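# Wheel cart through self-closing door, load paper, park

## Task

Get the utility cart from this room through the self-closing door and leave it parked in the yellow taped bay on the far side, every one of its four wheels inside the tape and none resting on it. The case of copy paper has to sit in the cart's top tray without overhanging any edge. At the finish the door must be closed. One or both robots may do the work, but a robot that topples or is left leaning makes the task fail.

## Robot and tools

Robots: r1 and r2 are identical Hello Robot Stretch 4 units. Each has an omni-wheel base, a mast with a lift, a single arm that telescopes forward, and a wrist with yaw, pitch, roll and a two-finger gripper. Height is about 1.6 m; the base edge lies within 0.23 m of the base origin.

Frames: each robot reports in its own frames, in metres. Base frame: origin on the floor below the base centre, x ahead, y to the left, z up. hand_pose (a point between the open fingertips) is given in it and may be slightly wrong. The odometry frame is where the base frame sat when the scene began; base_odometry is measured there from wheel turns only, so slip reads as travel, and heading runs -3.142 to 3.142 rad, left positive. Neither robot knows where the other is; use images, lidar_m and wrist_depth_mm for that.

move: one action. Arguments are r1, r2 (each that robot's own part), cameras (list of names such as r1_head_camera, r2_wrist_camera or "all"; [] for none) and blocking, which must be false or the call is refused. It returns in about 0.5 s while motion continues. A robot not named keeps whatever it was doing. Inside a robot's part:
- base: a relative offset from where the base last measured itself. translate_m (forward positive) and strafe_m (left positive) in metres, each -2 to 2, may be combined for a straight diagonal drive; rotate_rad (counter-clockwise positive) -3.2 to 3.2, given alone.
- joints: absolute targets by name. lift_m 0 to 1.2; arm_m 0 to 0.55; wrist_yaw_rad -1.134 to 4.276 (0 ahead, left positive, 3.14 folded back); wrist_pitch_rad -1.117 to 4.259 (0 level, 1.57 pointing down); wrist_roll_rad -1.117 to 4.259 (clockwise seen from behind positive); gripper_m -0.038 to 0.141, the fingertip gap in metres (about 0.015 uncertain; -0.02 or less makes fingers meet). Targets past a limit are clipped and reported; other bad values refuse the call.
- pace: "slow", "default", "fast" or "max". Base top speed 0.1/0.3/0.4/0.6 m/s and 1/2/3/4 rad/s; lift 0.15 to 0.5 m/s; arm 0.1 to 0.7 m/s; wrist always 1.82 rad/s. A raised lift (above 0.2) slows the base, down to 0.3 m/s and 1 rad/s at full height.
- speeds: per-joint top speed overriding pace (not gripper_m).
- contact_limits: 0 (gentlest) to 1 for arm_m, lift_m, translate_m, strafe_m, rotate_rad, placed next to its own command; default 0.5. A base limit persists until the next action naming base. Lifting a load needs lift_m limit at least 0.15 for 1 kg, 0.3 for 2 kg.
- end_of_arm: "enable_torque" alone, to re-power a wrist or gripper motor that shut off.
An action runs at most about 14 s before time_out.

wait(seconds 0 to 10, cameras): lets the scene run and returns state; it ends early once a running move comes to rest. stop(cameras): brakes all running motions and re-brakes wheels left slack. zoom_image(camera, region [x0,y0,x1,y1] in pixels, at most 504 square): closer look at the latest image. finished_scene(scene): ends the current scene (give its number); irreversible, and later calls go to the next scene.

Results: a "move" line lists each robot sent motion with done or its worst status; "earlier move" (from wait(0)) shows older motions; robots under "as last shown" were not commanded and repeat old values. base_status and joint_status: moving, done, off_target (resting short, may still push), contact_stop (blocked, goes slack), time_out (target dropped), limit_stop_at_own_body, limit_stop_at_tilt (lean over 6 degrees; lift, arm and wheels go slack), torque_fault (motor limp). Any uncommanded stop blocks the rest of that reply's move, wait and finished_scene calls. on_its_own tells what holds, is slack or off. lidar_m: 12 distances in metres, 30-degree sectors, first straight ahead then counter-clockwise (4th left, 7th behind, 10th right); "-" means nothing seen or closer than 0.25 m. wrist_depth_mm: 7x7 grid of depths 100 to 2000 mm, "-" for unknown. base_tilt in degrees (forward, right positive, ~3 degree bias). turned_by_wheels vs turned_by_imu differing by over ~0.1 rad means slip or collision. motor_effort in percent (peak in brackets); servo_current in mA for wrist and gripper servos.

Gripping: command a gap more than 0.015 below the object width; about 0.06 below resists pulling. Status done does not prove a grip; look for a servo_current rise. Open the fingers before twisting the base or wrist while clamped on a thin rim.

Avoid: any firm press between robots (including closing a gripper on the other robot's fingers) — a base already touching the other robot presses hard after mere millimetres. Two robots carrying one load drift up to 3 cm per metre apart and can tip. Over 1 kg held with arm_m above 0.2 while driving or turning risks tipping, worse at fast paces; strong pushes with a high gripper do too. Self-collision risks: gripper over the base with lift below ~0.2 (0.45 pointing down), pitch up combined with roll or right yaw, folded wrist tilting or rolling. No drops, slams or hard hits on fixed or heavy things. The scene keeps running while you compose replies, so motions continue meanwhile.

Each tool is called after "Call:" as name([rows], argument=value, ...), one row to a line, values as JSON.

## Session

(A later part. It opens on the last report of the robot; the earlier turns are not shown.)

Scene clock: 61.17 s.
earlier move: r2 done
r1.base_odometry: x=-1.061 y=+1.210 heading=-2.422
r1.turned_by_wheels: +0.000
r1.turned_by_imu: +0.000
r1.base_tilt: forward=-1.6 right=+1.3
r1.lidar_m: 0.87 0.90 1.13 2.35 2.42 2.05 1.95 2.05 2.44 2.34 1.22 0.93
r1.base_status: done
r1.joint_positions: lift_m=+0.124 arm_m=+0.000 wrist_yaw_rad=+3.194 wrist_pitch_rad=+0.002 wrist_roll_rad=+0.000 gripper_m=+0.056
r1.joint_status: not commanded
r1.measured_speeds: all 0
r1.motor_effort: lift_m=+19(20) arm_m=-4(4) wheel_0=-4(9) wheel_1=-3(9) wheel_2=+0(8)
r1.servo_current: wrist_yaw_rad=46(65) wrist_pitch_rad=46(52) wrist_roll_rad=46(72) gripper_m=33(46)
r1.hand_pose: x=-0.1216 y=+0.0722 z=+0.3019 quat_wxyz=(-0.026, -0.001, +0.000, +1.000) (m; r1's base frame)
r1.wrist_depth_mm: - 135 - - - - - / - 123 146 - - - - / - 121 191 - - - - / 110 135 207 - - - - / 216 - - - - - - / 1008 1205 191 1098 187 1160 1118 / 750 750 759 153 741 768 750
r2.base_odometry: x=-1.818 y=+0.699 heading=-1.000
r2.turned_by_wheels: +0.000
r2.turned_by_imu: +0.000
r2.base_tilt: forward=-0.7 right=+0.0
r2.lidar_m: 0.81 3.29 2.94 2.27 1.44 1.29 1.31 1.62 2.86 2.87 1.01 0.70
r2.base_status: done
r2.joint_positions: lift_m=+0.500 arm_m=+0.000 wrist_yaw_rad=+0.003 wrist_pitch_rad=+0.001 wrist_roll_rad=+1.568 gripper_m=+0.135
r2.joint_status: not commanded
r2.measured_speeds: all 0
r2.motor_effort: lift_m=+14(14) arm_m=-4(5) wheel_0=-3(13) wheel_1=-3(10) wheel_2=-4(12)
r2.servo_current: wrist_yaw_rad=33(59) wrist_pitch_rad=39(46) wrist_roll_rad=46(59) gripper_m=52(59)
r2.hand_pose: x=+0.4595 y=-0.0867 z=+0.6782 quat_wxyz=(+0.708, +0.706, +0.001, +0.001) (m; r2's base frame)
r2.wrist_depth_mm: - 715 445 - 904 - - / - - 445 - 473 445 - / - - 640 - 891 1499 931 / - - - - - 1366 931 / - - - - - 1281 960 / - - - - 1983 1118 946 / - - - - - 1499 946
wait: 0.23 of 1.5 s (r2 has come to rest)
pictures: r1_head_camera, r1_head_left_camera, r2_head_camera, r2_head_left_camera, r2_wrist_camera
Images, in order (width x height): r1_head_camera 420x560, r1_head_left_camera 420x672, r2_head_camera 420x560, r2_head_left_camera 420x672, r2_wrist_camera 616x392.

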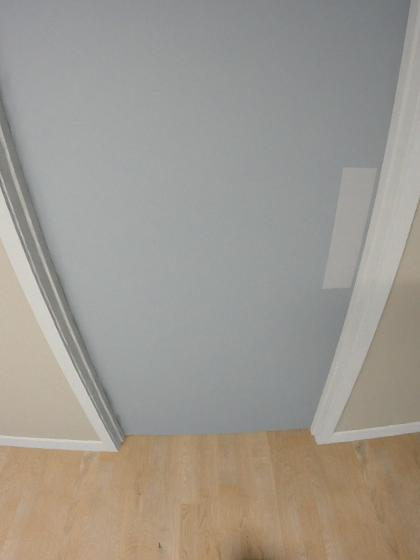

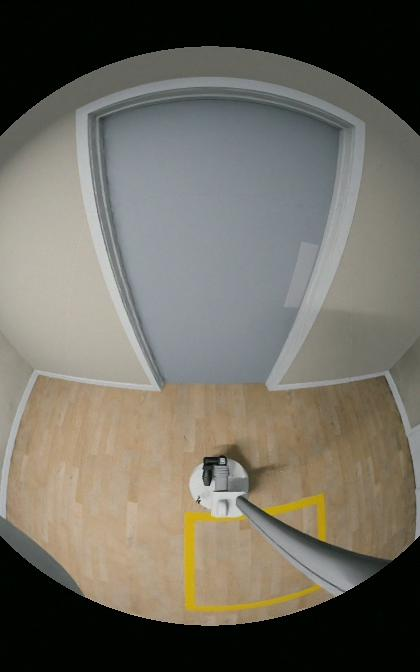

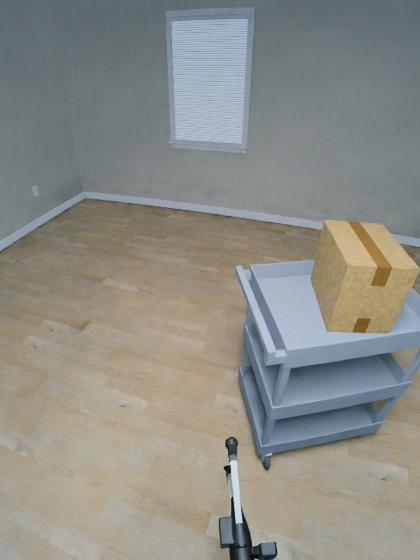

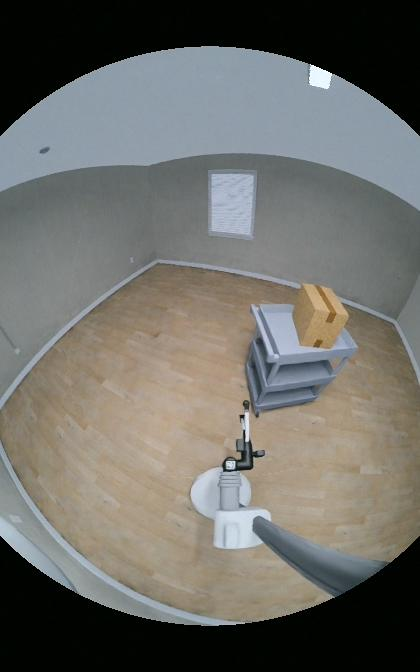

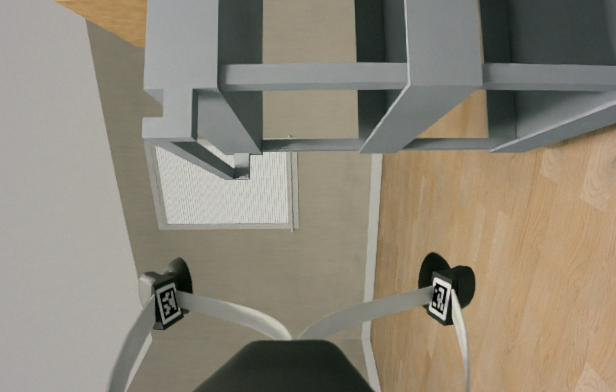

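Call:
move(blocking=false, r1={"base":{"translate_m":0.52}}, r2={"base":{"rotate_rad":1.69}})

Call:
wait(seconds=3)

Call:
wait(seconds=2)

Call:
move(blocking=false, r1={"base":{"translate_m":0.83},"pace":"slow","contact_limits":{"translate_m":0.9}}, r2={"base":{"translate_m":-1.8}})

Call:
wait(seconds=8)

Call:
wait(seconds=5, cameras=["r1_head_left_camera","r2_head_camera","r2_head_left_camera","r2_wrist_camera"])

Scene clock: 77.37 s.
move: r1 moving; r2 moving
r1.base_odometry: x=-1.085 y=+1.190 heading=-2.422
r1.turned_by_wheels: +0.000
r1.turned_by_imu: +0.000
r1.base_tilt: forward=-1.6 right=+1.3
r1.lidar_m: 0.84 0.88 1.07 2.38 2.46 2.12 1.98 2.09 2.42 2.32 1.18 0.90
r1.base_status: translate_m moving
r1.joint_positions: lift_m=+0.124 arm_m=+0.000 wrist_yaw_rad=+3.194 wrist_pitch_rad=+0.002 wrist_roll_rad=+0.000 gripper_m=+0.056
r1.joint_status: not commanded
r1.measured_speeds: translate_m=+0.123 strafe_m=+0.001 rotate_rad=+0.002 lift_m=+0.000 arm_m=+0.000 wrist_yaw_rad=+0.000 wrist_pitch_rad=+0.000 wrist_roll_rad=+0.000
r1.motor_effort: lift_m=+19(20) arm_m=-4(4) wheel_0=+5(7) wheel_1=+5(6) wheel_2=-9(9)
r1.servo_current: wrist_yaw_rad=52(59) wrist_pitch_rad=39(52) wrist_roll_rad=65(65) gripper_m=39(46)
r1.hand_pose: x=-0.1216 y=+0.0722 z=+0.3019 quat_wxyz=(-0.026, -0.001, +0.000, +1.000) (m; r1's base frame)
r1.wrist_depth_mm: - 135 - - - - - / - 122 145 - - - - / - 121 190 - - - - / 110 136 205 - - - - / 216 - - - - - - / 991 1229 192 1205 188 1138 1138 / 750 750 750 153 732 768 768
r2.base_odometry: x=-1.818 y=+0.699 heading=-0.747
r2.turned_by_wheels: +0.253
r2.turned_by_imu: +0.246
r2.base_tilt: forward=-0.7 right=+0.1
r2.lidar_m: 3.69 3.01 2.93 1.71 1.32 1.29 1.37 2.04 2.86 3.06 0.81 0.71
r2.base_status: rotate_rad moving
r2.joint_positions: lift_m=+0.500 arm_m=+0.000 wrist_yaw_rad=+0.002 wrist_pitch_rad=+0.001 wrist_roll_rad=+1.568 gripper_m=+0.135
r2.joint_status: not commanded
r2.measured_speeds: translate_m=+0.000 strafe_m=+0.001 rotate_rad=+0.969 lift_m=+0.000 arm_m=+0.000 wrist_yaw_rad=+0.000 wrist_pitch_rad=+0.000 wrist_roll_rad=+0.000
r2.motor_effort: lift_m=+14(14) arm_m=-4(4) wheel_0=-7(10) wheel_1=-9(10) wheel_2=-11(12)
r2.servo_current: wrist_yaw_rad=46(59) wrist_pitch_rad=39(46) wrist_roll_rad=52(52) gripper_m=46(59)
r2.hand_pose: x=+0.4595 y=-0.0867 z=+0.6782 quat_wxyz=(+0.708, +0.706, +0.001, +0.000) (m; r2's base frame)
r2.wrist_depth_mm: - - 591 - 798 1430 - / - - - - - 1366 931 / - - - - - 1336 946 / - - - - - 1366 946 / - - - - - 1281 946 / - - - - 1921 1118 931 / - - - - - 1464 931
pictures: none

Scene clock: 79.00 s.
earlier move: r1 moving; r2 done
r1.base_odometry: x=-1.393 y=+0.920 heading=-2.422
r1.turned_by_wheels: +0.000
r1.turned_by_imu: +0.000
r1.base_tilt: forward=-1.6 right=+1.3
r1.lidar_m: 0.44 0.45 0.62 1.33 2.48 2.56 2.41 2.52 2.45 1.82 0.57 0.48
r1.base_status: translate_m moving
r1.joint_positions: lift_m=+0.124 arm_m=+0.000 wrist_yaw_rad=+3.194 wrist_pitch_rad=+0.002 wrist_roll_rad=+0.000 gripper_m=+0.056
r1.joint_status: not commanded
r1.measured_speeds: translate_m=+0.202 strafe_m=+0.000 rotate_rad=-0.004 lift_m=+0.000 arm_m=+0.000 wrist_yaw_rad=+0.000 wrist_pitch_rad=+0.000 wrist_roll_rad=+0.000
r1.motor_effort: lift_m=+20(20) arm_m=-4(4) wheel_0=+3(10) wheel_1=+2(7) wheel_2=+0(10)
r1.servo_current: wrist_yaw_rad=33(72) wrist_pitch_rad=52(52) wrist_roll_rad=59(65) gripper_m=46(52)
r1.hand_pose: x=-0.1216 y=+0.0722 z=+0.3019 quat_wxyz=(-0.026, -0.001, +0.000, +1.000) (m; r1's base frame)
r1.wrist_depth_mm: - 135 - - - - - / - 123 146 - - - - / - 121 191 - - - - / 110 135 206 - - - - / 216 - - - - - - / 1025 1229 194 1182 187 1138 1098 / 224 164 189 153 741 759 768
r2.base_odometry: x=-1.817 y=+0.699 heading=+0.690
r2.turned_by_wheels: +1.437
r2.turned_by_imu: +1.399
r2.base_tilt: forward=-0.7 right=+0.1
r2.lidar_m: 1.99 1.35 1.29 1.35 1.72 2.87 2.93 0.89 0.71 1.12 3.15 2.96
r2.base_status: done
r2.joint_positions: lift_m=+0.500 arm_m=+0.000 wrist_yaw_rad=+0.002 wrist_pitch_rad=+0.001 wrist_roll_rad=+1.568 gripper_m=+0.135
r2.joint_status: not commanded
r2.measured_speeds: all 0
r2.motor_effort: lift_m=+14(14) arm_m=-5(5) wheel_0=-2(10) wheel_1=-3(10) wheel_2=-3(13)
r2.servo_current: wrist_yaw_rad=46(59) wrist_pitch_rad=39(52) wrist_roll_rad=52(59) gripper_m=52(59)
r2.hand_pose: x=+0.4595 y=-0.0867 z=+0.6782 quat_wxyz=(+0.708, +0.706, +0.001, +0.000) (m; r2's base frame)
r2.wrist_depth_mm: - - - - - 1336 917 / - - - - - 1336 946 / - - - - - 1397 946 / - - - - - 1336 946 / - - - - - 1281 946 / - 189 177 156 193 1118 931 / - - - - - 1366 931
wait: 1.63 of 3 s (r2 has come to rest)
pictures: none

Scene clock: 80.10 s.
earlier move: r1 done
r1.base_odometry: x=-1.453 y=+0.868 heading=-2.422
r1.turned_by_wheels: +0.000
r1.turned_by_imu: +0.000
r1.base_tilt: forward=-1.6 right=+1.2
r1.lidar_m: 0.36 0.39 0.51 1.06 2.45 2.63 2.50 2.57 2.45 1.42 0.55 0.37
r1.base_status: done
r1.joint_positions: lift_m=+0.124 arm_m=+0.000 wrist_yaw_rad=+3.194 wrist_pitch_rad=+0.002 wrist_roll_rad=+0.000 gripper_m=+0.056
r1.joint_status: not commanded
r1.measured_speeds: all 0
r1.motor_effort: lift_m=+20(20) arm_m=-4(4) wheel_0=+1(10) wheel_1=+1(7) wheel_2=+1(10)
r1.servo_current: wrist_yaw_rad=46(72) wrist_pitch_rad=39(52) wrist_roll_rad=39(65) gripper_m=39(52)
r1.hand_pose: x=-0.1216 y=+0.0722 z=+0.3019 quat_wxyz=(-0.026, -0.001, +0.000, +1.000) (m; r1's base frame)
r1.wrist_depth_mm: - 135 - - - - - / - 123 146 - - - - / - 121 192 - - - - / 110 136 206 - - - - / 217 - - - - - - / 991 1205 193 1182 187 1138 1098 / 225 750 759 143 788 759 759
r2.base_odometry: x=-1.817 y=+0.699 heading=+0.690
r2.turned_by_wheels: +0.000
r2.turned_by_imu: +0.000
r2.base_tilt: forward=-0.6 right=+0.1
r2.lidar_m: 2.01 1.37 1.28 1.31 1.75 2.86 2.92 0.91 0.70 1.12 3.11 2.93
r2.base_status: done
r2.joint_positions: lift_m=+0.500 arm_m=+0.000 wrist_yaw_rad=+0.002 wrist_pitch_rad=+0.001 wrist_roll_rad=+1.568 gripper_m=+0.135
r2.joint_status: not commanded
r2.measured_speeds: all 0
r2.motor_effort: lift_m=+14(14) arm_m=-4(5) wheel_0=-2(10) wheel_1=-3(10) wheel_2=-3(13)
r2.servo_current: wrist_yaw_rad=33(59) wrist_pitch_rad=39(52) wrist_roll_rad=39(59) gripper_m=46(59)
r2.hand_pose: x=+0.4595 y=-0.0867 z=+0.6782 quat_wxyz=(+0.708, +0.706, +0.001, +0.000) (m; r2's base frame)
r2.wrist_depth_mm: - - - - - 1336 931 / - - - - - 1336 931 / - - - - - 1366 946 / - - - - - 1336 931 / - - - - - 1281 946 / - 187 177 156 193 1118 946 / - - - - - 1366 931
wait: 1.10 of 2 s (r1 has come to rest)
pictures: none

Scene clock: 80.60 s.
move: r1 moving; r2 moving
r1.base_odometry: x=-1.462 y=+0.859 heading=-2.422
r1.turned_by_wheels: +0.000
r1.turned_by_imu: +0.000
r1.base_tilt: forward=-1.6 right=+1.3
r1.lidar_m: 0.34 0.36 0.51 1.01 2.47 2.64 2.49 2.59 2.44 1.40 0.52 0.36
r1.base_status: translate_m moving
r1.joint_positions: lift_m=+0.124 arm_m=+0.000 wrist_yaw_rad=+3.194 wrist_pitch_rad=+0.002 wrist_roll_rad=+0.000 gripper_m=+0.056
r1.joint_status: not commanded
r1.measured_speeds: translate_m=+0.049 strafe_m=+0.000 rotate_rad=+0.001 lift_m=+0.000 arm_m=+0.000 wrist_yaw_rad=+0.000 wrist_pitch_rad=+0.000 wrist_roll_rad=+0.000
r1.motor_effort: lift_m=+19(20) arm_m=-4(4) wheel_0=+5(7) wheel_1=+5(7) wheel_2=-6(6)
r1.servo_current: wrist_yaw_rad=52(59) wrist_pitch_rad=46(46) wrist_roll_rad=46(65) gripper_m=46(46)
r1.contact_limits: translate_m 0.9
r1.hand_pose: x=-0.1216 y=+0.0722 z=+0.3019 quat_wxyz=(-0.026, -0.001, +0.000, +1.000) (m; r1's base frame)
r1.wrist_depth_mm: - 135 - - - - - / - 124 146 - - - - / - 121 192 - - - - / 111 135 206 - - - - / 217 - - - - - - / 1008 1229 193 1160 187 1138 1098 / 225 741 759 143 778 750 759
r2.base_odometry: x=-1.842 y=+0.679 heading=+0.690
r2.turned_by_wheels: +0.000
r2.turned_by_imu: +0.000
r2.base_tilt: forward=-0.7 right=+0.1
r2.lidar_m: 2.00 1.40 1.32 1.34 1.77 2.84 2.89 0.88 0.69 0.99 3.15 2.96
r2.base_status: translate_m moving
r2.joint_positions: lift_m=+0.500 arm_m=+0.000 wrist_yaw_rad=+0.002 wrist_pitch_rad=+0.001 wrist_roll_rad=+1.568 gripper_m=+0.135
r2.joint_status: not commanded
r2.measured_speeds: translate_m=-0.120 strafe_m=-0.001 rotate_rad=+0.000 lift_m=+0.000 arm_m=+0.000 wrist_yaw_rad=+0.000 wrist_pitch_rad=+0.000 wrist_roll_rad=+0.000
r2.motor_effort: lift_m=+14(14) arm_m=-4(4) wheel_0=-6(8) wheel_1=-5(8) wheel_2=+12(12)
r2.servo_current: wrist_yaw_rad=59(59) wrist_pitch_rad=46(46) wrist_roll_rad=52(52) gripper_m=52(52)
r2.hand_pose: x=+0.4595 y=-0.0867 z=+0.6782 quat_wxyz=(+0.708, +0.706, +0.001, +0.000) (m; r2's base frame)
r2.wrist_depth_mm: - - - - - 1308 917 / - - - - - 1336 931 / - - - - - 1397 946 / - - - - - 1397 946 / - - - - - 1255 946 / - 188 177 156 193 1118 946 / - - - - - 1366 946
pictures: none

Scene clock: 87.60 s.
earlier move: r1 moving; r2 done
r1.base_odometry: x=-1.978 y=+0.406 heading=-2.421
r1.turned_by_wheels: +0.001
r1.turned_by_imu: +0.007
r1.base_tilt: forward=-1.6 right=+1.3
r1.lidar_m: 0.25 0.25 - 0.25 0.36 3.34 3.23 3.30 0.51 0.87 2.38 3.16
r1.base_status: translate_m moving
r1.joint_positions: lift_m=+0.124 arm_m=+0.000 wrist_yaw_rad=+3.197 wrist_pitch_rad=+0.002 wrist_roll_rad=+0.000 gripper_m=+0.056
r1.joint_status: not commanded
r1.measured_speeds: translate_m=+0.100 strafe_m=-0.001 rotate_rad=+0.002 lift_m=+0.000 arm_m=+0.000 wrist_yaw_rad=+0.000 wrist_pitch_rad=+0.000 wrist_roll_rad=+0.000
r1.motor_effort: lift_m=+19(20) arm_m=+4(12) wheel_0=+9(26) wheel_1=+15(20) wheel_2=-10(23)
r1.servo_current: wrist_yaw_rad=52(98) wrist_pitch_rad=39(52) wrist_roll_rad=46(78) gripper_m=39(52)
r1.contact_limits: translate_m 0.9
r1.hand_pose: x=-0.1219 y=+0.0715 z=+0.3019 quat_wxyz=(-0.027, -0.001, +0.000, +1.000) (m; r1's base frame)
r1.wrist_depth_mm: - 133 132 - - - - / - 116 132 - - - - / - 114 138 - - - - / - 134 185 - - - - / 205 - - - - - - / 219 1182 194 1182 187 1138 1118 / 218 750 741 798 778 768 750
r2.base_odometry: x=-3.206 y=-0.446 heading=+0.690
r2.turned_by_wheels: +0.000
r2.turned_by_imu: -0.001
r2.base_tilt: forward=-0.7 right=+0.1
r2.lidar_m: 3.17 2.20 2.08 1.95 1.34 0.87 0.62 0.67 2.66 2.69 1.19 1.05
r2.base_status: done
r2.joint_positions: lift_m=+0.500 arm_m=+0.000 wrist_yaw_rad=+0.002 wrist_pitch_rad=+0.001 wrist_roll_rad=+1.568 gripper_m=+0.135
r2.joint_status: not commanded
r2.measured_speeds: all 0
r2.motor_effort: lift_m=+14(14) arm_m=-4(5) wheel_0=-2(11) wheel_1=-4(9) wheel_2=+2(13)
r2.servo_current: wrist_yaw_rad=39(65) wrist_pitch_rad=39(52) wrist_roll_rad=46(65) gripper_m=52(59)
r2.hand_pose: x=+0.4595 y=-0.0867 z=+0.6782 quat_wxyz=(+0.708, +0.706, +0.001, +0.000) (m; r2's base frame)
r2.wrist_depth_mm: - - - - - 1138 931 / - - - - - 1366 931 / - - - - - 1366 946 / - - - - - 1366 960 / - - - - - 1281 946 / - - 216 - 1921 1138 946 / - - - - - 1499 946
wait: 7.00 of 8 s (r2 has come to rest)
pictures: none

Scene clock: 89.70 s.
earlier move: r1 done
r1.base_odometry: x=-2.076 y=+0.320 heading=-2.421
r1.turned_by_wheels: +0.000
r1.turned_by_imu: -0.001
r1.base_tilt: forward=-1.6 right=+1.3
r1.lidar_m: 0.26 0.25 - 0.25 0.30 3.47 3.38 0.66 0.55 1.34 2.36 3.18
r1.base_status: done
r1.joint_positions: lift_m=+0.124 arm_m=+0.000 wrist_yaw_rad=+3.197 wrist_pitch_rad=+0.002 wrist_roll_rad=+0.000 gripper_m=+0.056
r1.joint_status: not commanded
r1.measured_speeds: all 0
r1.motor_effort: lift_m=+19(20) arm_m=+4(12) wheel_0=+4(26) wheel_1=+11(20) wheel_2=-6(23)
r1.servo_current: wrist_yaw_rad=39(98) wrist_pitch_rad=39(52) wrist_roll_rad=52(78) gripper_m=39(52)
r1.contact_limits: translate_m 0.9
r1.hand_pose: x=-0.1219 y=+0.0715 z=+0.3019 quat_wxyz=(-0.027, -0.001, +0.000, +1.000) (m; r1's base frame)
r1.wrist_depth_mm: - 133 133 - - - - / - 116 133 - - - - / - 114 138 - - - - / - 134 184 - - - - / 205 - - - - - - / 219 1229 194 1182 188 1118 1138 / 217 750 750 798 778 759 750
r2.base_odometry: x=-3.206 y=-0.446 heading=+0.690
r2.turned_by_wheels: +0.000
r2.turned_by_imu: +0.000
r2.base_tilt: forward=-0.7 right=+0.1
r2.lidar_m: 3.18 2.21 2.10 1.90 1.30 0.75 0.51 1.69 2.65 2.73 1.18 1.06
r2.base_status: done
r2.joint_positions: lift_m=+0.500 arm_m=+0.000 wrist_yaw_rad=+0.002 wrist_pitch_rad=+0.001 wrist_roll_rad=+1.568 gripper_m=+0.135
r2.joint_status: not commanded
r2.measured_speeds: all 0
r2.motor_effort: lift_m=+14(14) arm_m=-4(5) wheel_0=-2(11) wheel_1=-4(9) wheel_2=+2(13)
r2.servo_current: wrist_yaw_rad=39(65) wrist_pitch_rad=39(52) wrist_roll_rad=39(65) gripper_m=52(59)
r2.hand_pose: x=+0.4595 y=-0.0867 z=+0.6782 quat_wxyz=(+0.708, +0.706, +0.001, +0.000) (m; r2's base frame)
r2.wrist_depth_mm: - - - - - 1138 931 / - - - - - 1366 931 / - - - - - 1336 946 / - - - - - 1397 946 / - - - - - 1281 946 / - - 216 - 1921 1098 946 / - - - - - 1464 931
wait: 2.10 of 5 s (r1 has come to rest)
pictures: r1_head_left_camera, r2_head_camera, r2_head_left_camera, r2_wrist_camera
Images, in order (width x height): r1_head_left_camera 420x672, r2_head_camera 420x560, r2_head_left_camera 420x672, r2_wrist_camera 616x392.

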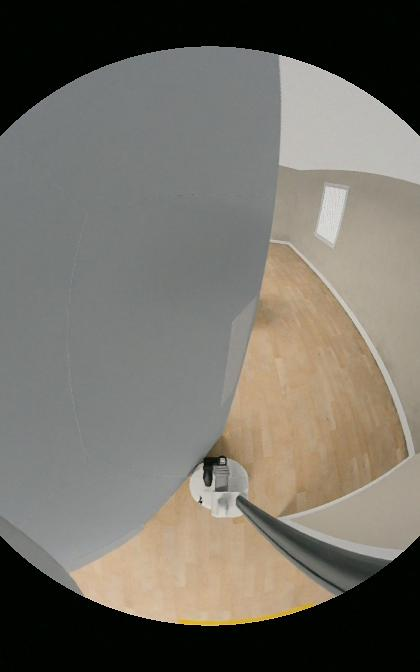

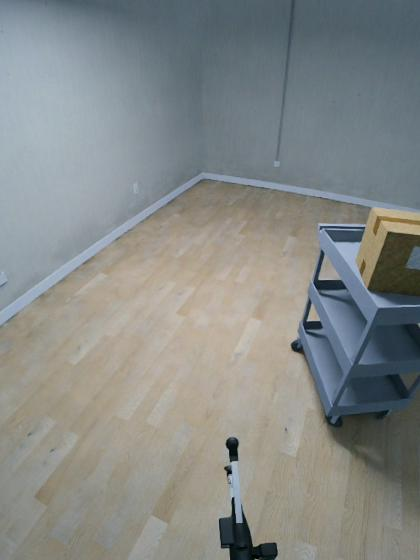

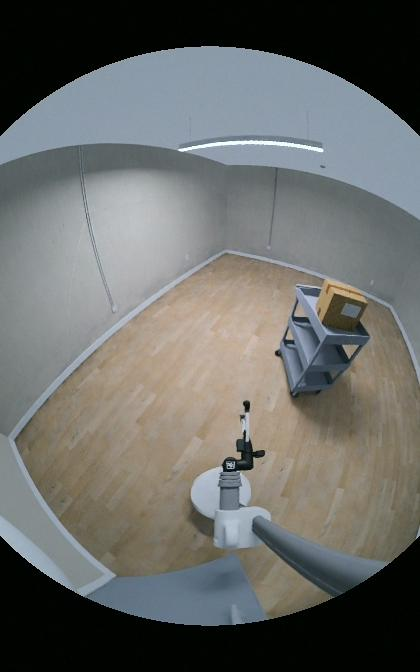

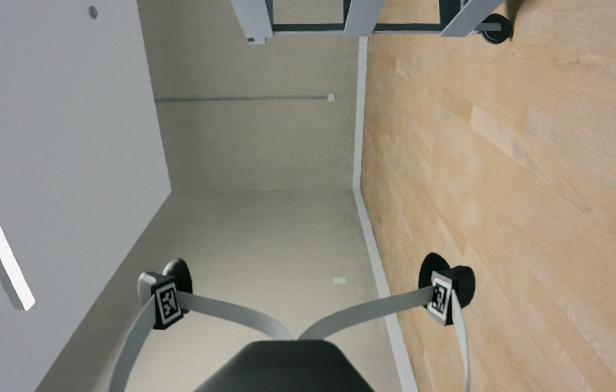

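Call:
move(blocking=false, r2={"base":{"translate_m":0.1,"strafe_m":-0.72}})

Call:
wait(seconds=5)

Call:
move(blocking=false, r2={"base":{"rotate_rad":0.16}})

Call:
wait(seconds=2, cameras=["r2_head_camera","r2_head_left_camera","r2_wrist_camera","r1_head_camera"])

Scene clock: 104.10 s.
move: r2 moving
r1: as last shown
r1.turned_by_imu: +0.000
r1.lidar_m: 0.27 0.25 - 0.25 0.29 3.47 3.37 0.65 0.56 1.35 2.38 3.19
r1.motor_effort: lift_m=+19(20) arm_m=+5(5) wheel_0=+4(5) wheel_1=+11(12) wheel_2=-6(6)
r1.servo_current: wrist_yaw_rad=52(59) wrist_pitch_rad=39(52) wrist_roll_rad=46(59) gripper_m=39(46)
r1.contact_limits: translate_m 0.9
r1.wrist_depth_mm: - 133 133 - - - - / - 116 132 - - - - / - 114 138 - - - - / - 134 185 - - - - / 205 - - - - - - / 219 1182 194 1182 187 1138 1118 / 218 759 759 788 768 750 759
r2.base_odometry: x=-3.181 y=-0.469 heading=+0.689
r2.turned_by_wheels: -0.001
r2.turned_by_imu: +0.000
r2.base_tilt: forward=-0.7 right=+0.1
r2.lidar_m: 3.21 2.26 2.11 1.96 1.37 0.73 0.52 1.76 2.62 2.68 1.19 1.01
r2.base_status: translate_m moving; strafe_m moving
r2.joint_positions: lift_m=+0.500 arm_m=+0.000 wrist_yaw_rad=+0.002 wrist_pitch_rad=+0.001 wrist_roll_rad=+1.568 gripper_m=+0.135
r2.joint_status: not commanded
r2.measured_speeds: translate_m=+0.019 strafe_m=-0.130 rotate_rad=-0.006 lift_m=+0.000 arm_m=+0.000 wrist_yaw_rad=+0.000 wrist_pitch_rad=+0.000 wrist_roll_rad=+0.000
r2.motor_effort: lift_m=+14(14) arm_m=-4(4) wheel_0=+10(13) wheel_1=-10(10) wheel_2=-7(9)
r2.servo_current: wrist_yaw_rad=46(46) wrist_pitch_rad=39(46) wrist_roll_rad=39(52) gripper_m=46(52)
r2.hand_pose: x=+0.4595 y=-0.0867 z=+0.6782 quat_wxyz=(+0.708, +0.706, +0.001, +0.000) (m; r2's base frame)
r2.wrist_depth_mm: - - - - - 1138 917 / - - - - - 1336 931 / - - - - - 1366 946 / - - - - - 1366 960 / - - - - - 1255 931 / - - 216 - 1921 1098 931 / - - - - - 1464 946
pictures: none

Scene clock: 107.43 s.
earlier move: r2 done
r1.base_odometry: x=-2.076 y=+0.320 heading=-2.421
r1.turned_by_wheels: +0.000
r1.turned_by_imu: +0.000
r1.base_tilt: forward=-1.6 right=+1.3
r1.lidar_m: 0.27 0.25 - 0.25 0.30 3.45 3.37 0.65 0.56 1.34 2.36 1.16
r1.base_status: not commanded
r1.joint_positions: lift_m=+0.124 arm_m=+0.000 wrist_yaw_rad=+3.197 wrist_pitch_rad=+0.002 wrist_roll_rad=+0.000 gripper_m=+0.056
r1.joint_status: not commanded
r1.measured_speeds: all 0
r1.motor_effort: lift_m=+19(20) arm_m=+4(5) wheel_0=+4(5) wheel_1=+12(12) wheel_2=-6(6)
r1.servo_current: wrist_yaw_rad=46(78) wrist_pitch_rad=39(52) wrist_roll_rad=46(72) gripper_m=39(52)
r1.contact_limits: translate_m 0.9
r1.hand_pose: x=-0.1219 y=+0.0715 z=+0.3019 quat_wxyz=(-0.027, -0.001, +0.000, +1.000) (m; r1's base frame)
r1.wrist_depth_mm: - 133 133 - - - - / - 116 133 - - - - / - 114 138 - - - - / - 134 185 - - - - / 205 - - - - - - / 220 1229 194 1205 187 1138 1118 / 217 750 750 788 778 759 768
r2.base_odometry: x=-2.671 y=-0.938 heading=+0.689
r2.turned_by_wheels: +0.000
r2.turned_by_imu: +0.000
r2.base_tilt: forward=-0.7 right=+0.1
r2.lidar_m: 0.72 2.87 2.68 2.57 0.90 0.85 1.68 2.19 2.06 2.10 2.76 0.77
r2.base_status: done
r2.joint_positions: lift_m=+0.500 arm_m=+0.000 wrist_yaw_rad=+0.002 wrist_pitch_rad=+0.001 wrist_roll_rad=+1.568 gripper_m=+0.135
r2.joint_status: not commanded
r2.measured_speeds: all 0
r2.motor_effort: lift_m=+14(14) arm_m=-4(5) wheel_0=+1(14) wheel_1=-3(12) wheel_2=-5(9)
r2.servo_current: wrist_yaw_rad=46(65) wrist_pitch_rad=39(46) wrist_roll_rad=46(65) gripper_m=52(59)
r2.hand_pose: x=+0.4595 y=-0.0867 z=+0.6782 quat_wxyz=(+0.708, +0.706, +0.001, +0.000) (m; r2's base frame)
r2.wrist_depth_mm: - - - - - 1138 - / - - - - 831 1182 - / - 640 - - 931 512 - / - 668 - - 931 512 - / - 691 - - 820 512 - / - - 187 - 196 211 854 / - - - - - 1464 946
wait: 3.33 of 5 s (r2 has come to rest)
pictures: none

Scene clock: 107.93 s.
move: r2 moving
r1: as last shown
r1.base_tilt: forward=-1.5 right=+1.3
r1.lidar_m: 0.26 0.25 - 0.25 0.30 3.46 3.36 0.63 0.57 1.33 2.38 1.13
r1.motor_effort: lift_m=+19(19) arm_m=+4(5) wheel_0=+4(5) wheel_1=+11(12) wheel_2=-6(6)
r1.servo_current: wrist_yaw_rad=59(65) wrist_pitch_rad=39(46) wrist_roll_rad=52(72) gripper_m=39(46)
r1.contact_limits: translate_m 0.9
r1.wrist_depth_mm: - 132 132 - - - - / - 116 132 - - - - / - 114 138 - - - - / - 134 184 - - - - / 204 - - - - - - / 220 1205 194 1138 188 1118 1098 / 218 741 750 788 768 768 750
r2.base_odometry: x=-2.671 y=-0.938 heading=+0.844
r2.turned_by_wheels: +0.155
r2.turned_by_imu: +0.151
r2.base_tilt: forward=-0.6 right=+0.0
r2.lidar_m: 0.73 2.76 2.68 2.19 0.87 1.11 1.79 2.11 2.04 2.22 3.19 0.73
r2.base_status: rotate_rad moving
r2.joint_positions: lift_m=+0.500 arm_m=+0.000 wrist_yaw_rad=+0.002 wrist_pitch_rad=+0.001 wrist_roll_rad=+1.568 gripper_m=+0.135
r2.joint_status: not commanded
r2.measured_speeds: translate_m=+0.001 strafe_m=+0.000 rotate_rad=+0.156 lift_m=+0.000 arm_m=+0.000 wrist_yaw_rad=+0.000 wrist_pitch_rad=+0.000 wrist_roll_rad=+0.000
r2.motor_effort: lift_m=+14(14) arm_m=-4(5) wheel_0=-7(9) wheel_1=-5(10) wheel_2=-5(11)
r2.servo_current: wrist_yaw_rad=46(59) wrist_pitch_rad=46(46) wrist_roll_rad=59(59) gripper_m=52(52)
r2.hand_pose: x=+0.4595 y=-0.0867 z=+0.6782 quat_wxyz=(+0.708, +0.706, +0.001, +0.000) (m; r2's base frame)
r2.wrist_depth_mm: - 574 - - 466 462 - / - 609 - - 931 477 - / - 647 - - 946 484 - / - - - - 820 512 - / - - - - - 1138 946 / - - 218 - 1983 1138 946 / - - - - - 1464 946
pictures: none

Scene clock: 108.30 s.
earlier move: r2 done
r1.base_odometry: x=-2.076 y=+0.320 heading=-2.421
r1.turned_by_wheels: +0.000
r1.turned_by_imu: +0.000
r1.base_tilt: forward=-1.6 right=+1.2
r1.lidar_m: 0.28 0.25 - 0.25 0.29 3.45 3.38 0.66 0.59 1.33 2.37 1.16
r1.base_status: not commanded
r1.joint_positions: lift_m=+0.124 arm_m=+0.000 wrist_yaw_rad=+3.197 wrist_pitch_rad=+0.002 wrist_roll_rad=+0.000 gripper_m=+0.056
r1.joint_status: not commanded
r1.measured_speeds: all 0
r1.motor_effort: lift_m=+19(19) arm_m=+5(5) wheel_0=+5(5) wheel_1=+11(12) wheel_2=-6(6)
r1.servo_current: wrist_yaw_rad=65(65) wrist_pitch_rad=39(46) wrist_roll_rad=33(72) gripper_m=39(46)
r1.contact_limits: translate_m 0.9
r1.hand_pose: x=-0.1219 y=+0.0715 z=+0.3019 quat_wxyz=(-0.027, -0.001, +0.000, +1.000) (m; r1's base frame)
r1.wrist_depth_mm: - 133 133 - - - - / - 116 133 - - - - / - 114 138 - - - - / - 134 184 - - - - / 204 - - - - - - / 220 1182 193 1160 188 1118 1118 / 219 750 759 788 778 759 759
r2.base_odometry: x=-2.671 y=-0.938 heading=+0.848
r2.turned_by_wheels: +0.004
r2.turned_by_imu: +0.004
r2.base_tilt: forward=-0.7 right=+0.1
r2.lidar_m: 0.73 2.74 2.69 2.21 0.87 1.11 1.80 2.11 2.05 2.22 3.21 0.73
r2.base_status: done
r2.joint_positions: lift_m=+0.500 arm_m=+0.000 wrist_yaw_rad=+0.002 wrist_pitch_rad=+0.001 wrist_roll_rad=+1.568 gripper_m=+0.135
r2.joint_status: not commanded
r2.measured_speeds: all 0
r2.motor_effort: lift_m=+14(14) arm_m=-4(5) wheel_0=-3(9) wheel_1=-4(10) wheel_2=-3(11)
r2.servo_current: wrist_yaw_rad=33(59) wrist_pitch_rad=39(46) wrist_roll_rad=46(59) gripper_m=52(59)
r2.hand_pose: x=+0.4595 y=-0.0867 z=+0.6782 quat_wxyz=(+0.708, +0.706, +0.001, +0.000) (m; r2's base frame)
r2.wrist_depth_mm: - 569 - - 459 462 - / - 609 - - 931 473 - / - 640 - - 931 484 - / - - - - 946 759 - / - - - - - 1118 946 / - - 216 - 1983 1118 946 / - - - - - 1499 946
wait: 0.37 of 2 s (r2 has come to rest)
pictures: r1_head_camera, r2_head_camera, r2_head_left_camera, r2_wrist_camera
Images, in order (width x height): r1_head_camera 420x560, r2_head_camera 420x560, r2_head_left_camera 420x672, r2_wrist_camera 616x392.

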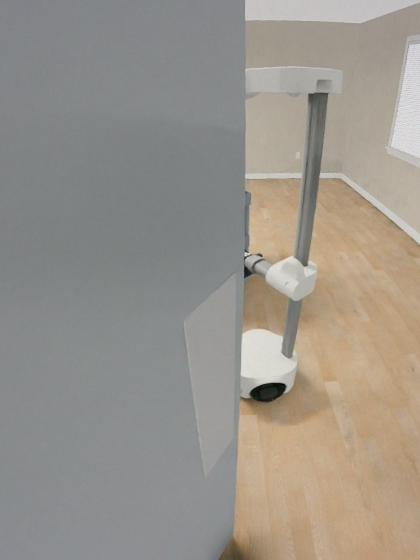

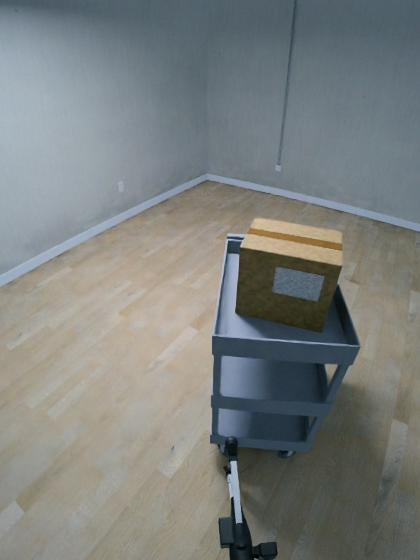

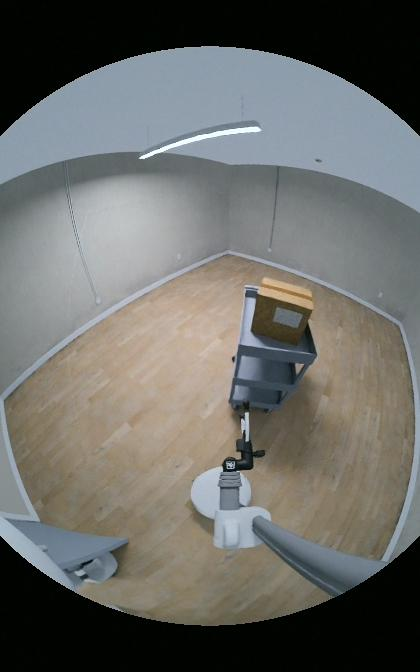

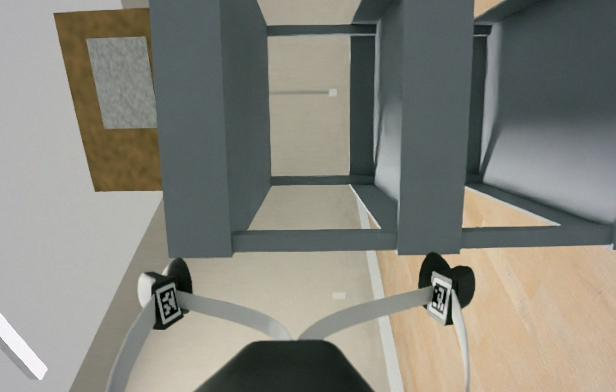

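Call:
move(blocking=false, r2={"base":{"strafe_m":-0.155,"translate_m":0.12},"joints":{"lift_m":0.332,"gripper_m":0.141}}, r1={"base":{"translate_m":0.33,"strafe_m":0.32},"pace":"slow","contact_limits":{"translate_m":0.9}})

Call:
wait(seconds=3)

Call:
wait(seconds=5, cameras=["r2_head_camera","r2_wrist_camera","r1_head_left_camera"])

Scene clock: 122.97 s.
move: r1 moving; r2 moving
r1.base_odometry: x=-2.078 y=+0.308 heading=-2.422
r1.turned_by_wheels: +0.000
r1.turned_by_imu: -0.001
r1.base_tilt: forward=-1.6 right=+1.3
r1.lidar_m: 0.28 0.25 - 0.25 0.30 3.49 3.35 0.66 0.58 1.36 2.37 1.16
r1.base_status: translate_m moving; strafe_m moving
r1.joint_positions: lift_m=+0.124 arm_m=+0.000 wrist_yaw_rad=+3.197 wrist_pitch_rad=+0.002 wrist_roll_rad=+0.000 gripper_m=+0.056
r1.joint_status: not commanded
r1.measured_speeds: translate_m=+0.037 strafe_m=+0.035 rotate_rad=+0.002 lift_m=+0.000 arm_m=+0.000 wrist_yaw_rad=+0.000 wrist_pitch_rad=+0.000 wrist_roll_rad=+0.000
r1.motor_effort: lift_m=+19(20) arm_m=+5(5) wheel_0=-12(14) wheel_1=+16(18) wheel_2=-11(12)
r1.servo_current: wrist_yaw_rad=65(65) wrist_pitch_rad=33(46) wrist_roll_rad=52(59) gripper_m=39(46)
r1.contact_limits: translate_m 0.9
r1.hand_pose: x=-0.1219 y=+0.0715 z=+0.3019 quat_wxyz=(-0.027, -0.001, +0.000, +1.000) (m; r1's base frame)
r1.wrist_depth_mm: - 133 132 - - - - / - 116 133 - - - - / - 114 138 - - - - / - 134 185 - - - - / 204 - - - - - - / 220 1205 194 1182 187 1138 1118 / 218 750 750 798 768 759 750
r2.base_odometry: x=-2.640 y=-0.940 heading=+0.847
r2.turned_by_wheels: -0.001
r2.turned_by_imu: +0.000
r2.base_tilt: forward=-0.7 right=+0.0
r2.lidar_m: 0.70 2.74 2.70 2.25 0.87 1.15 1.82 2.08 2.05 2.17 3.22 0.69
r2.base_status: translate_m moving; strafe_m moving
r2.joint_positions: lift_m=+0.462 arm_m=+0.000 wrist_yaw_rad=+0.002 wrist_pitch_rad=+0.001 wrist_roll_rad=+1.568 gripper_m=+0.141
r2.joint_status: lift_m moving; gripper_m moving
r2.measured_speeds: translate_m=+0.074 strafe_m=-0.097 rotate_rad=-0.003 lift_m=-0.146 arm_m=+0.000 wrist_yaw_rad=+0.000 wrist_pitch_rad=+0.000 wrist_roll_rad=+0.000
r2.motor_effort: lift_m=+11(14) arm_m=-4(4) wheel_0=+10(13) wheel_1=-6(8) wheel_2=-11(13)
r2.servo_current: wrist_yaw_rad=46(52) wrist_pitch_rad=39(46) wrist_roll_rad=52(52) gripper_m=65(78)
r2.hand_pose: x=+0.4595 y=-0.0867 z=+0.6402 quat_wxyz=(+0.708, +0.706, +0.001, +0.000) (m; r2's base frame)
r2.wrist_depth_mm: 569 564 - - 439 - - / 603 574 - - 455 - - / - 621 - - 469 - - / - 661 - - 484 931 - / - - - - 492 1160 854 / - - - - - 1078 904 / - - - - - 1397 904
pictures: none

Scene clock: 124.53 s.
earlier move: r1 moving; r2 done
r1.base_odometry: x=-2.089 y=+0.162 heading=-2.421
r1.turned_by_wheels: +0.000
r1.turned_by_imu: +0.001
r1.base_tilt: forward=-1.6 right=+1.3
r1.lidar_m: 0.36 0.25 - 0.25 0.25 0.51 3.49 0.78 0.73 1.76 2.48 1.19
r1.base_status: translate_m moving; strafe_m moving
r1.joint_positions: lift_m=+0.124 arm_m=+0.000 wrist_yaw_rad=+3.196 wrist_pitch_rad=+0.002 wrist_roll_rad=+0.000 gripper_m=+0.056
r1.joint_status: not commanded
r1.measured_speeds: translate_m=+0.072 strafe_m=+0.069 rotate_rad=+0.001 lift_m=+0.000 arm_m=+0.000 wrist_yaw_rad=+0.000 wrist_pitch_rad=+0.000 wrist_roll_rad=+0.000
r1.motor_effort: lift_m=+19(20) arm_m=+4(5) wheel_0=-7(16) wheel_1=+13(18) wheel_2=-7(12)
r1.servo_current: wrist_yaw_rad=52(65) wrist_pitch_rad=39(46) wrist_roll_rad=46(72) gripper_m=46(46)
r1.contact_limits: translate_m 0.9
r1.hand_pose: x=-0.1219 y=+0.0715 z=+0.3019 quat_wxyz=(-0.027, -0.001, +0.000, +1.000) (m; r1's base frame)
r1.wrist_depth_mm: - 132 132 - - - 488 / - 116 133 - - - 508 / - 114 138 - - - 525 / - 134 185 - - - 452 / 205 - - - - - 459 / 219 1205 193 1182 187 1118 549 / 217 759 750 798 788 750 535
r2.base_odometry: x=-2.476 y=-0.951 heading=+0.848
r2.turned_by_wheels: +0.000
r2.turned_by_imu: +0.001
r2.base_tilt: forward=-0.7 right=+0.1
r2.lidar_m: 0.59 2.81 2.74 2.39 1.02 1.42 1.99 2.04 2.00 2.15 3.15 0.59
r2.base_status: done
r2.joint_positions: lift_m=+0.332 arm_m=+0.000 wrist_yaw_rad=+0.002 wrist_pitch_rad=+0.001 wrist_roll_rad=+1.568 gripper_m=+0.141
r2.joint_status: all done
r2.measured_speeds: all 0
r2.motor_effort: lift_m=+14(18) arm_m=-4(5) wheel_0=+1(14) wheel_1=-3(10) wheel_2=-4(13)
r2.servo_current: wrist_yaw_rad=39(72) wrist_pitch_rad=39(46) wrist_roll_rad=52(59) gripper_m=59(78)
r2.hand_pose: x=+0.4595 y=-0.0867 z=+0.5102 quat_wxyz=(+0.708, +0.706, +0.001, +0.000) (m; r2's base frame)
r2.wrist_depth_mm: - - - 325 1756 1160 - / - - - 336 - - - / - - - 343 - - - / - - - 355 - - - / - - - 366 1808 - - / - 186 - 373 1464 202 - / - - - - 1618 1008 -
wait: 1.57 of 3 s (r2 has come to rest)
pictures: none

Scene clock: 128.30 s.
earlier move: r1 done
r1.base_odometry: x=-2.113 y=-0.137 heading=-2.421
r1.turned_by_wheels: +0.000
r1.turned_by_imu: +0.002
r1.base_tilt: forward=-1.6 right=+1.3
r1.lidar_m: 1.55 0.28 0.25 - 0.25 0.28 3.73 1.07 1.03 2.54 2.70 1.06
r1.base_status: done
r1.joint_positions: lift_m=+0.124 arm_m=+0.000 wrist_yaw_rad=+3.196 wrist_pitch_rad=+0.002 wrist_roll_rad=+0.000 gripper_m=+0.056
r1.joint_status: not commanded
r1.measured_speeds: all 0
r1.motor_effort: lift_m=+19(20) arm_m=+4(5) wheel_0=-7(16) wheel_1=+8(18) wheel_2=-3(12)
r1.servo_current: wrist_yaw_rad=52(72) wrist_pitch_rad=39(52) wrist_roll_rad=52(72) gripper_m=46(52)
r1.contact_limits: translate_m 0.9
r1.hand_pose: x=-0.1219 y=+0.0715 z=+0.3019 quat_wxyz=(-0.027, -0.001, +0.000, +1.000) (m; r1's base frame)
r1.wrist_depth_mm: - 133 133 - - 287 201 / - 116 133 - - 290 203 / - 114 138 - - 291 204 / - 134 185 - - 296 206 / 204 - - - 1576 297 208 / 220 1205 194 1160 187 298 207 / 217 750 759 778 521 237 207
r2.base_odometry: x=-2.476 y=-0.951 heading=+0.848
r2.turned_by_wheels: +0.000
r2.turned_by_imu: +0.001
r2.base_tilt: forward=-0.7 right=+0.1
r2.lidar_m: 0.58 2.79 2.74 1.16 1.07 1.86 2.03 2.02 1.99 2.16 3.11 0.60
r2.base_status: done
r2.joint_positions: lift_m=+0.332 arm_m=+0.000 wrist_yaw_rad=+0.002 wrist_pitch_rad=+0.001 wrist_roll_rad=+1.568 gripper_m=+0.141
r2.joint_status: all done
r2.measured_speeds: all 0
r2.motor_effort: lift_m=+14(18) arm_m=-4(5) wheel_0=+1(14) wheel_1=-3(10) wheel_2=-4(13)
r2.servo_current: wrist_yaw_rad=59(72) wrist_pitch_rad=39(52) wrist_roll_rad=59(59) gripper_m=52(78)
r2.hand_pose: x=+0.4595 y=-0.0867 z=+0.5102 quat_wxyz=(+0.708, +0.706, +0.001, +0.000) (m; r2's base frame)
r2.wrist_depth_mm: - - - 325 1808 1160 - / - - - 338 - - - / - - - 345 - - - / - - - 355 - - - / - - - 366 1863 - - / - 187 - 373 1430 202 - / - - - - 1618 1025 -
wait: 3.77 of 5 s (r1 has come to rest)
pictures: r1_head_left_camera, r2_head_camera, r2_wrist_camera
Images, in order (width x height): r1_head_left_camera 420x672, r2_head_camera 420x560, r2_wrist_camera 616x392.

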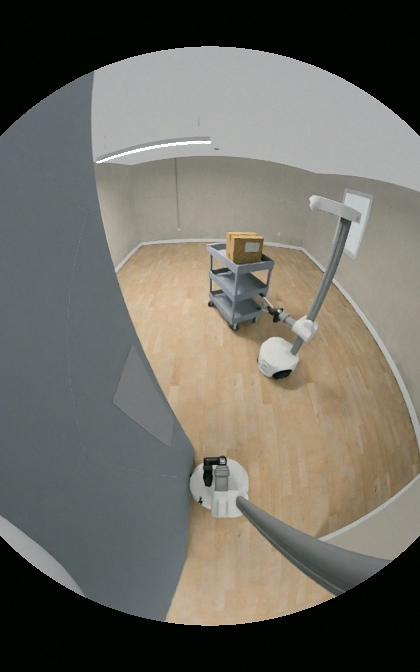

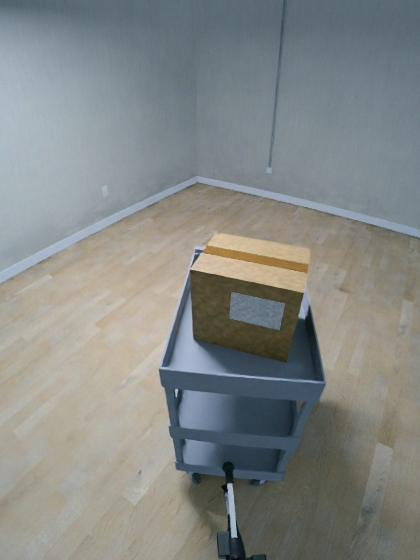

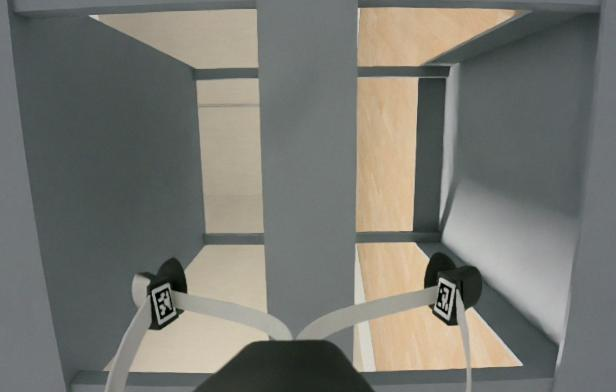

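Call:
move(blocking=false, r2={"base":{"translate_m":0.165},"pace":"slow"}, r1={"base":{"translate_m":-0.05,"strafe_m":0.24},"pace":"slow","contact_limits":{"strafe_m":1.0}})

Call:
wait(seconds=3)

Call:
wait(seconds=2)

Call:
move(blocking=false, r2={"joints":{"gripper_m":0.02}})

Call:
wait(seconds=3, cameras=["r2_wrist_camera","r1_head_left_camera","r2_head_left_camera","r1_head_camera"])

Scene clock: 136.57 s.
move: r1 moving; r2 moving
r1.base_odometry: x=-2.103 y=-0.146 heading=-2.421
r1.turned_by_wheels: +0.000
r1.turned_by_imu: +0.000
r1.base_tilt: forward=-1.6 right=+1.3
r1.lidar_m: 1.58 0.29 0.25 - 0.25 0.29 3.72 1.13 1.03 2.52 2.70 1.05
r1.base_status: translate_m moving; strafe_m moving
r1.joint_positions: lift_m=+0.124 arm_m=+0.000 wrist_yaw_rad=+3.196 wrist_pitch_rad=+0.002 wrist_roll_rad=+0.000 gripper_m=+0.056
r1.joint_status: not commanded
r1.measured_speeds: translate_m=-0.011 strafe_m=+0.050 rotate_rad=-0.002 lift_m=+0.000 arm_m=+0.000 wrist_yaw_rad=+0.000 wrist_pitch_rad=+0.000 wrist_roll_rad=+0.000
r1.motor_effort: lift_m=+19(20) arm_m=+4(5) wheel_0=-12(16) wheel_1=+8(12) wheel_2=+4(5)
r1.servo_current: wrist_yaw_rad=52(59) wrist_pitch_rad=33(52) wrist_roll_rad=39(72) gripper_m=39(46)
r1.contact_limits: strafe_m 1
r1.hand_pose: x=-0.1219 y=+0.0715 z=+0.3019 quat_wxyz=(-0.027, -0.001, +0.000, +1.000) (m; r1's base frame)
r1.wrist_depth_mm: - 132 132 - 521 279 198 / - 116 133 - 535 281 200 / - 114 138 - 549 285 202 / - 134 185 - 564 290 204 / 205 - - - 668 289 204 / 220 1182 193 1182 188 290 204 / 218 759 750 788 492 248 204
r2.base_odometry: x=-2.468 y=-0.942 heading=+0.848
r2.turned_by_wheels: +0.000
r2.turned_by_imu: +0.001
r2.base_tilt: forward=-0.7 right=+0.1
r2.lidar_m: 0.58 2.79 2.72 1.19 1.10 1.87 2.03 2.04 2.01 2.15 3.18 0.58
r2.base_status: translate_m moving
r2.joint_positions: lift_m=+0.332 arm_m=+0.000 wrist_yaw_rad=+0.002 wrist_pitch_rad=+0.001 wrist_roll_rad=+1.568 gripper_m=+0.141
r2.joint_status: not commanded
r2.measured_speeds: translate_m=+0.048 strafe_m=+0.001 rotate_rad=-0.001 lift_m=+0.000 arm_m=+0.000 wrist_yaw_rad=+0.000 wrist_pitch_rad=+0.000 wrist_roll_rad=+0.000
r2.motor_effort: lift_m=+14(14) arm_m=-4(4) wheel_0=+6(9) wheel_1=+7(7) wheel_2=-9(11)
r2.servo_current: wrist_yaw_rad=59(65) wrist_pitch_rad=39(46) wrist_roll_rad=39(46) gripper_m=52(59)
r2.hand_pose: x=+0.4595 y=-0.0867 z=+0.5102 quat_wxyz=(+0.708, +0.706, +0.001, +0.000) (m; r2's base frame)
r2.wrist_depth_mm: - - - 317 1756 1138 - / - - - 325 1756 - - / - - - 332 1808 - - / - - - 343 - - - / - - - 355 1863 - - / - 186 - 362 1430 202 - / - - - - 1661 1025 -
pictures: none

Scene clock: 139.00 s.
earlier move: r1 contact_stop; r2 done
r1.base_odometry: x=-1.974 y=-0.240 heading=-2.425
r1.turned_by_wheels: -0.004
r1.turned_by_imu: -0.035
r1.base_tilt: forward=-1.6 right=+1.3
r1.lidar_m: 1.63 0.40 0.25 - 0.25 0.25 0.46 3.74 1.12 2.20 2.81 1.22
r1.base_status: translate_m contact_stop; strafe_m contact_stop
r1.joint_positions: lift_m=+0.124 arm_m=+0.000 wrist_yaw_rad=+3.196 wrist_pitch_rad=+0.002 wrist_roll_rad=+0.000 gripper_m=+0.056
r1.joint_status: not commanded
r1.measured_speeds: translate_m=+0.000 strafe_m=-0.003 rotate_rad=-0.002 lift_m=+0.000 arm_m=+0.000 wrist_yaw_rad=+0.000 wrist_pitch_rad=+0.000 wrist_roll_rad=+0.000
r1.on_its_own: the wheels are slack since a contact_stop
r1.motor_effort: lift_m=+19(20) arm_m=+4(5) wheel_0=+0(33) wheel_1=+0(33) wheel_2=-1(14)
r1.servo_current: wrist_yaw_rad=46(65) wrist_pitch_rad=46(52) wrist_roll_rad=59(72) gripper_m=39(46)
r1.contact_limits: strafe_m 1
r1.hand_pose: x=-0.1218 y=+0.0715 z=+0.3019 quat_wxyz=(-0.027, -0.001, +0.000, +1.000) (m; r1's base frame)
r1.wrist_depth_mm: - 134 - - 327 225 172 / - 120 142 - 329 217 172 / - 125 166 530 332 219 174 / 108 135 209 - 336 220 175 / 214 - - 1661 342 221 176 / 1008 1205 193 741 191 223 176 / 750 750 741 154 319 201 176
r2.base_odometry: x=-2.367 y=-0.827 heading=+0.848
r2.turned_by_wheels: +0.000
r2.turned_by_imu: +0.001
r2.base_tilt: forward=-0.6 right=+0.1
r2.lidar_m: 0.41 2.73 2.65 1.34 1.23 1.99 2.13 2.12 2.10 2.27 3.34 0.42
r2.base_status: done
r2.joint_positions: lift_m=+0.332 arm_m=+0.000 wrist_yaw_rad=+0.002 wrist_pitch_rad=+0.001 wrist_roll_rad=+1.568 gripper_m=+0.141
r2.joint_status: not commanded
r2.measured_speeds: all 0
r2.motor_effort: lift_m=+14(14) arm_m=-4(5) wheel_0=+4(11) wheel_1=+5(8) wheel_2=-5(11)
r2.servo_current: wrist_yaw_rad=39(65) wrist_pitch_rad=39(46) wrist_roll_rad=46(65) gripper_m=59(59)
r2.hand_pose: x=+0.4595 y=-0.0867 z=+0.5102 quat_wxyz=(+0.708, +0.706, +0.001, +0.000) (m; r2's base frame)
r2.wrist_depth_mm: - - 177 176 - - - / - - 182 181 - - - / - - 188 186 187 - - / - - - 191 193 - - / - - 809 197 196 - - / - 189 202 200 191 202 - / - - - - - 1098 -
wait: 2.43 of 3 s (r2 has come to rest)
pictures: none

not run: a stop that you did not command came earlier in this reply.

not run: a stop that you did not command came earlier in this reply.

not run: a stop that you did not command came earlier in this reply.


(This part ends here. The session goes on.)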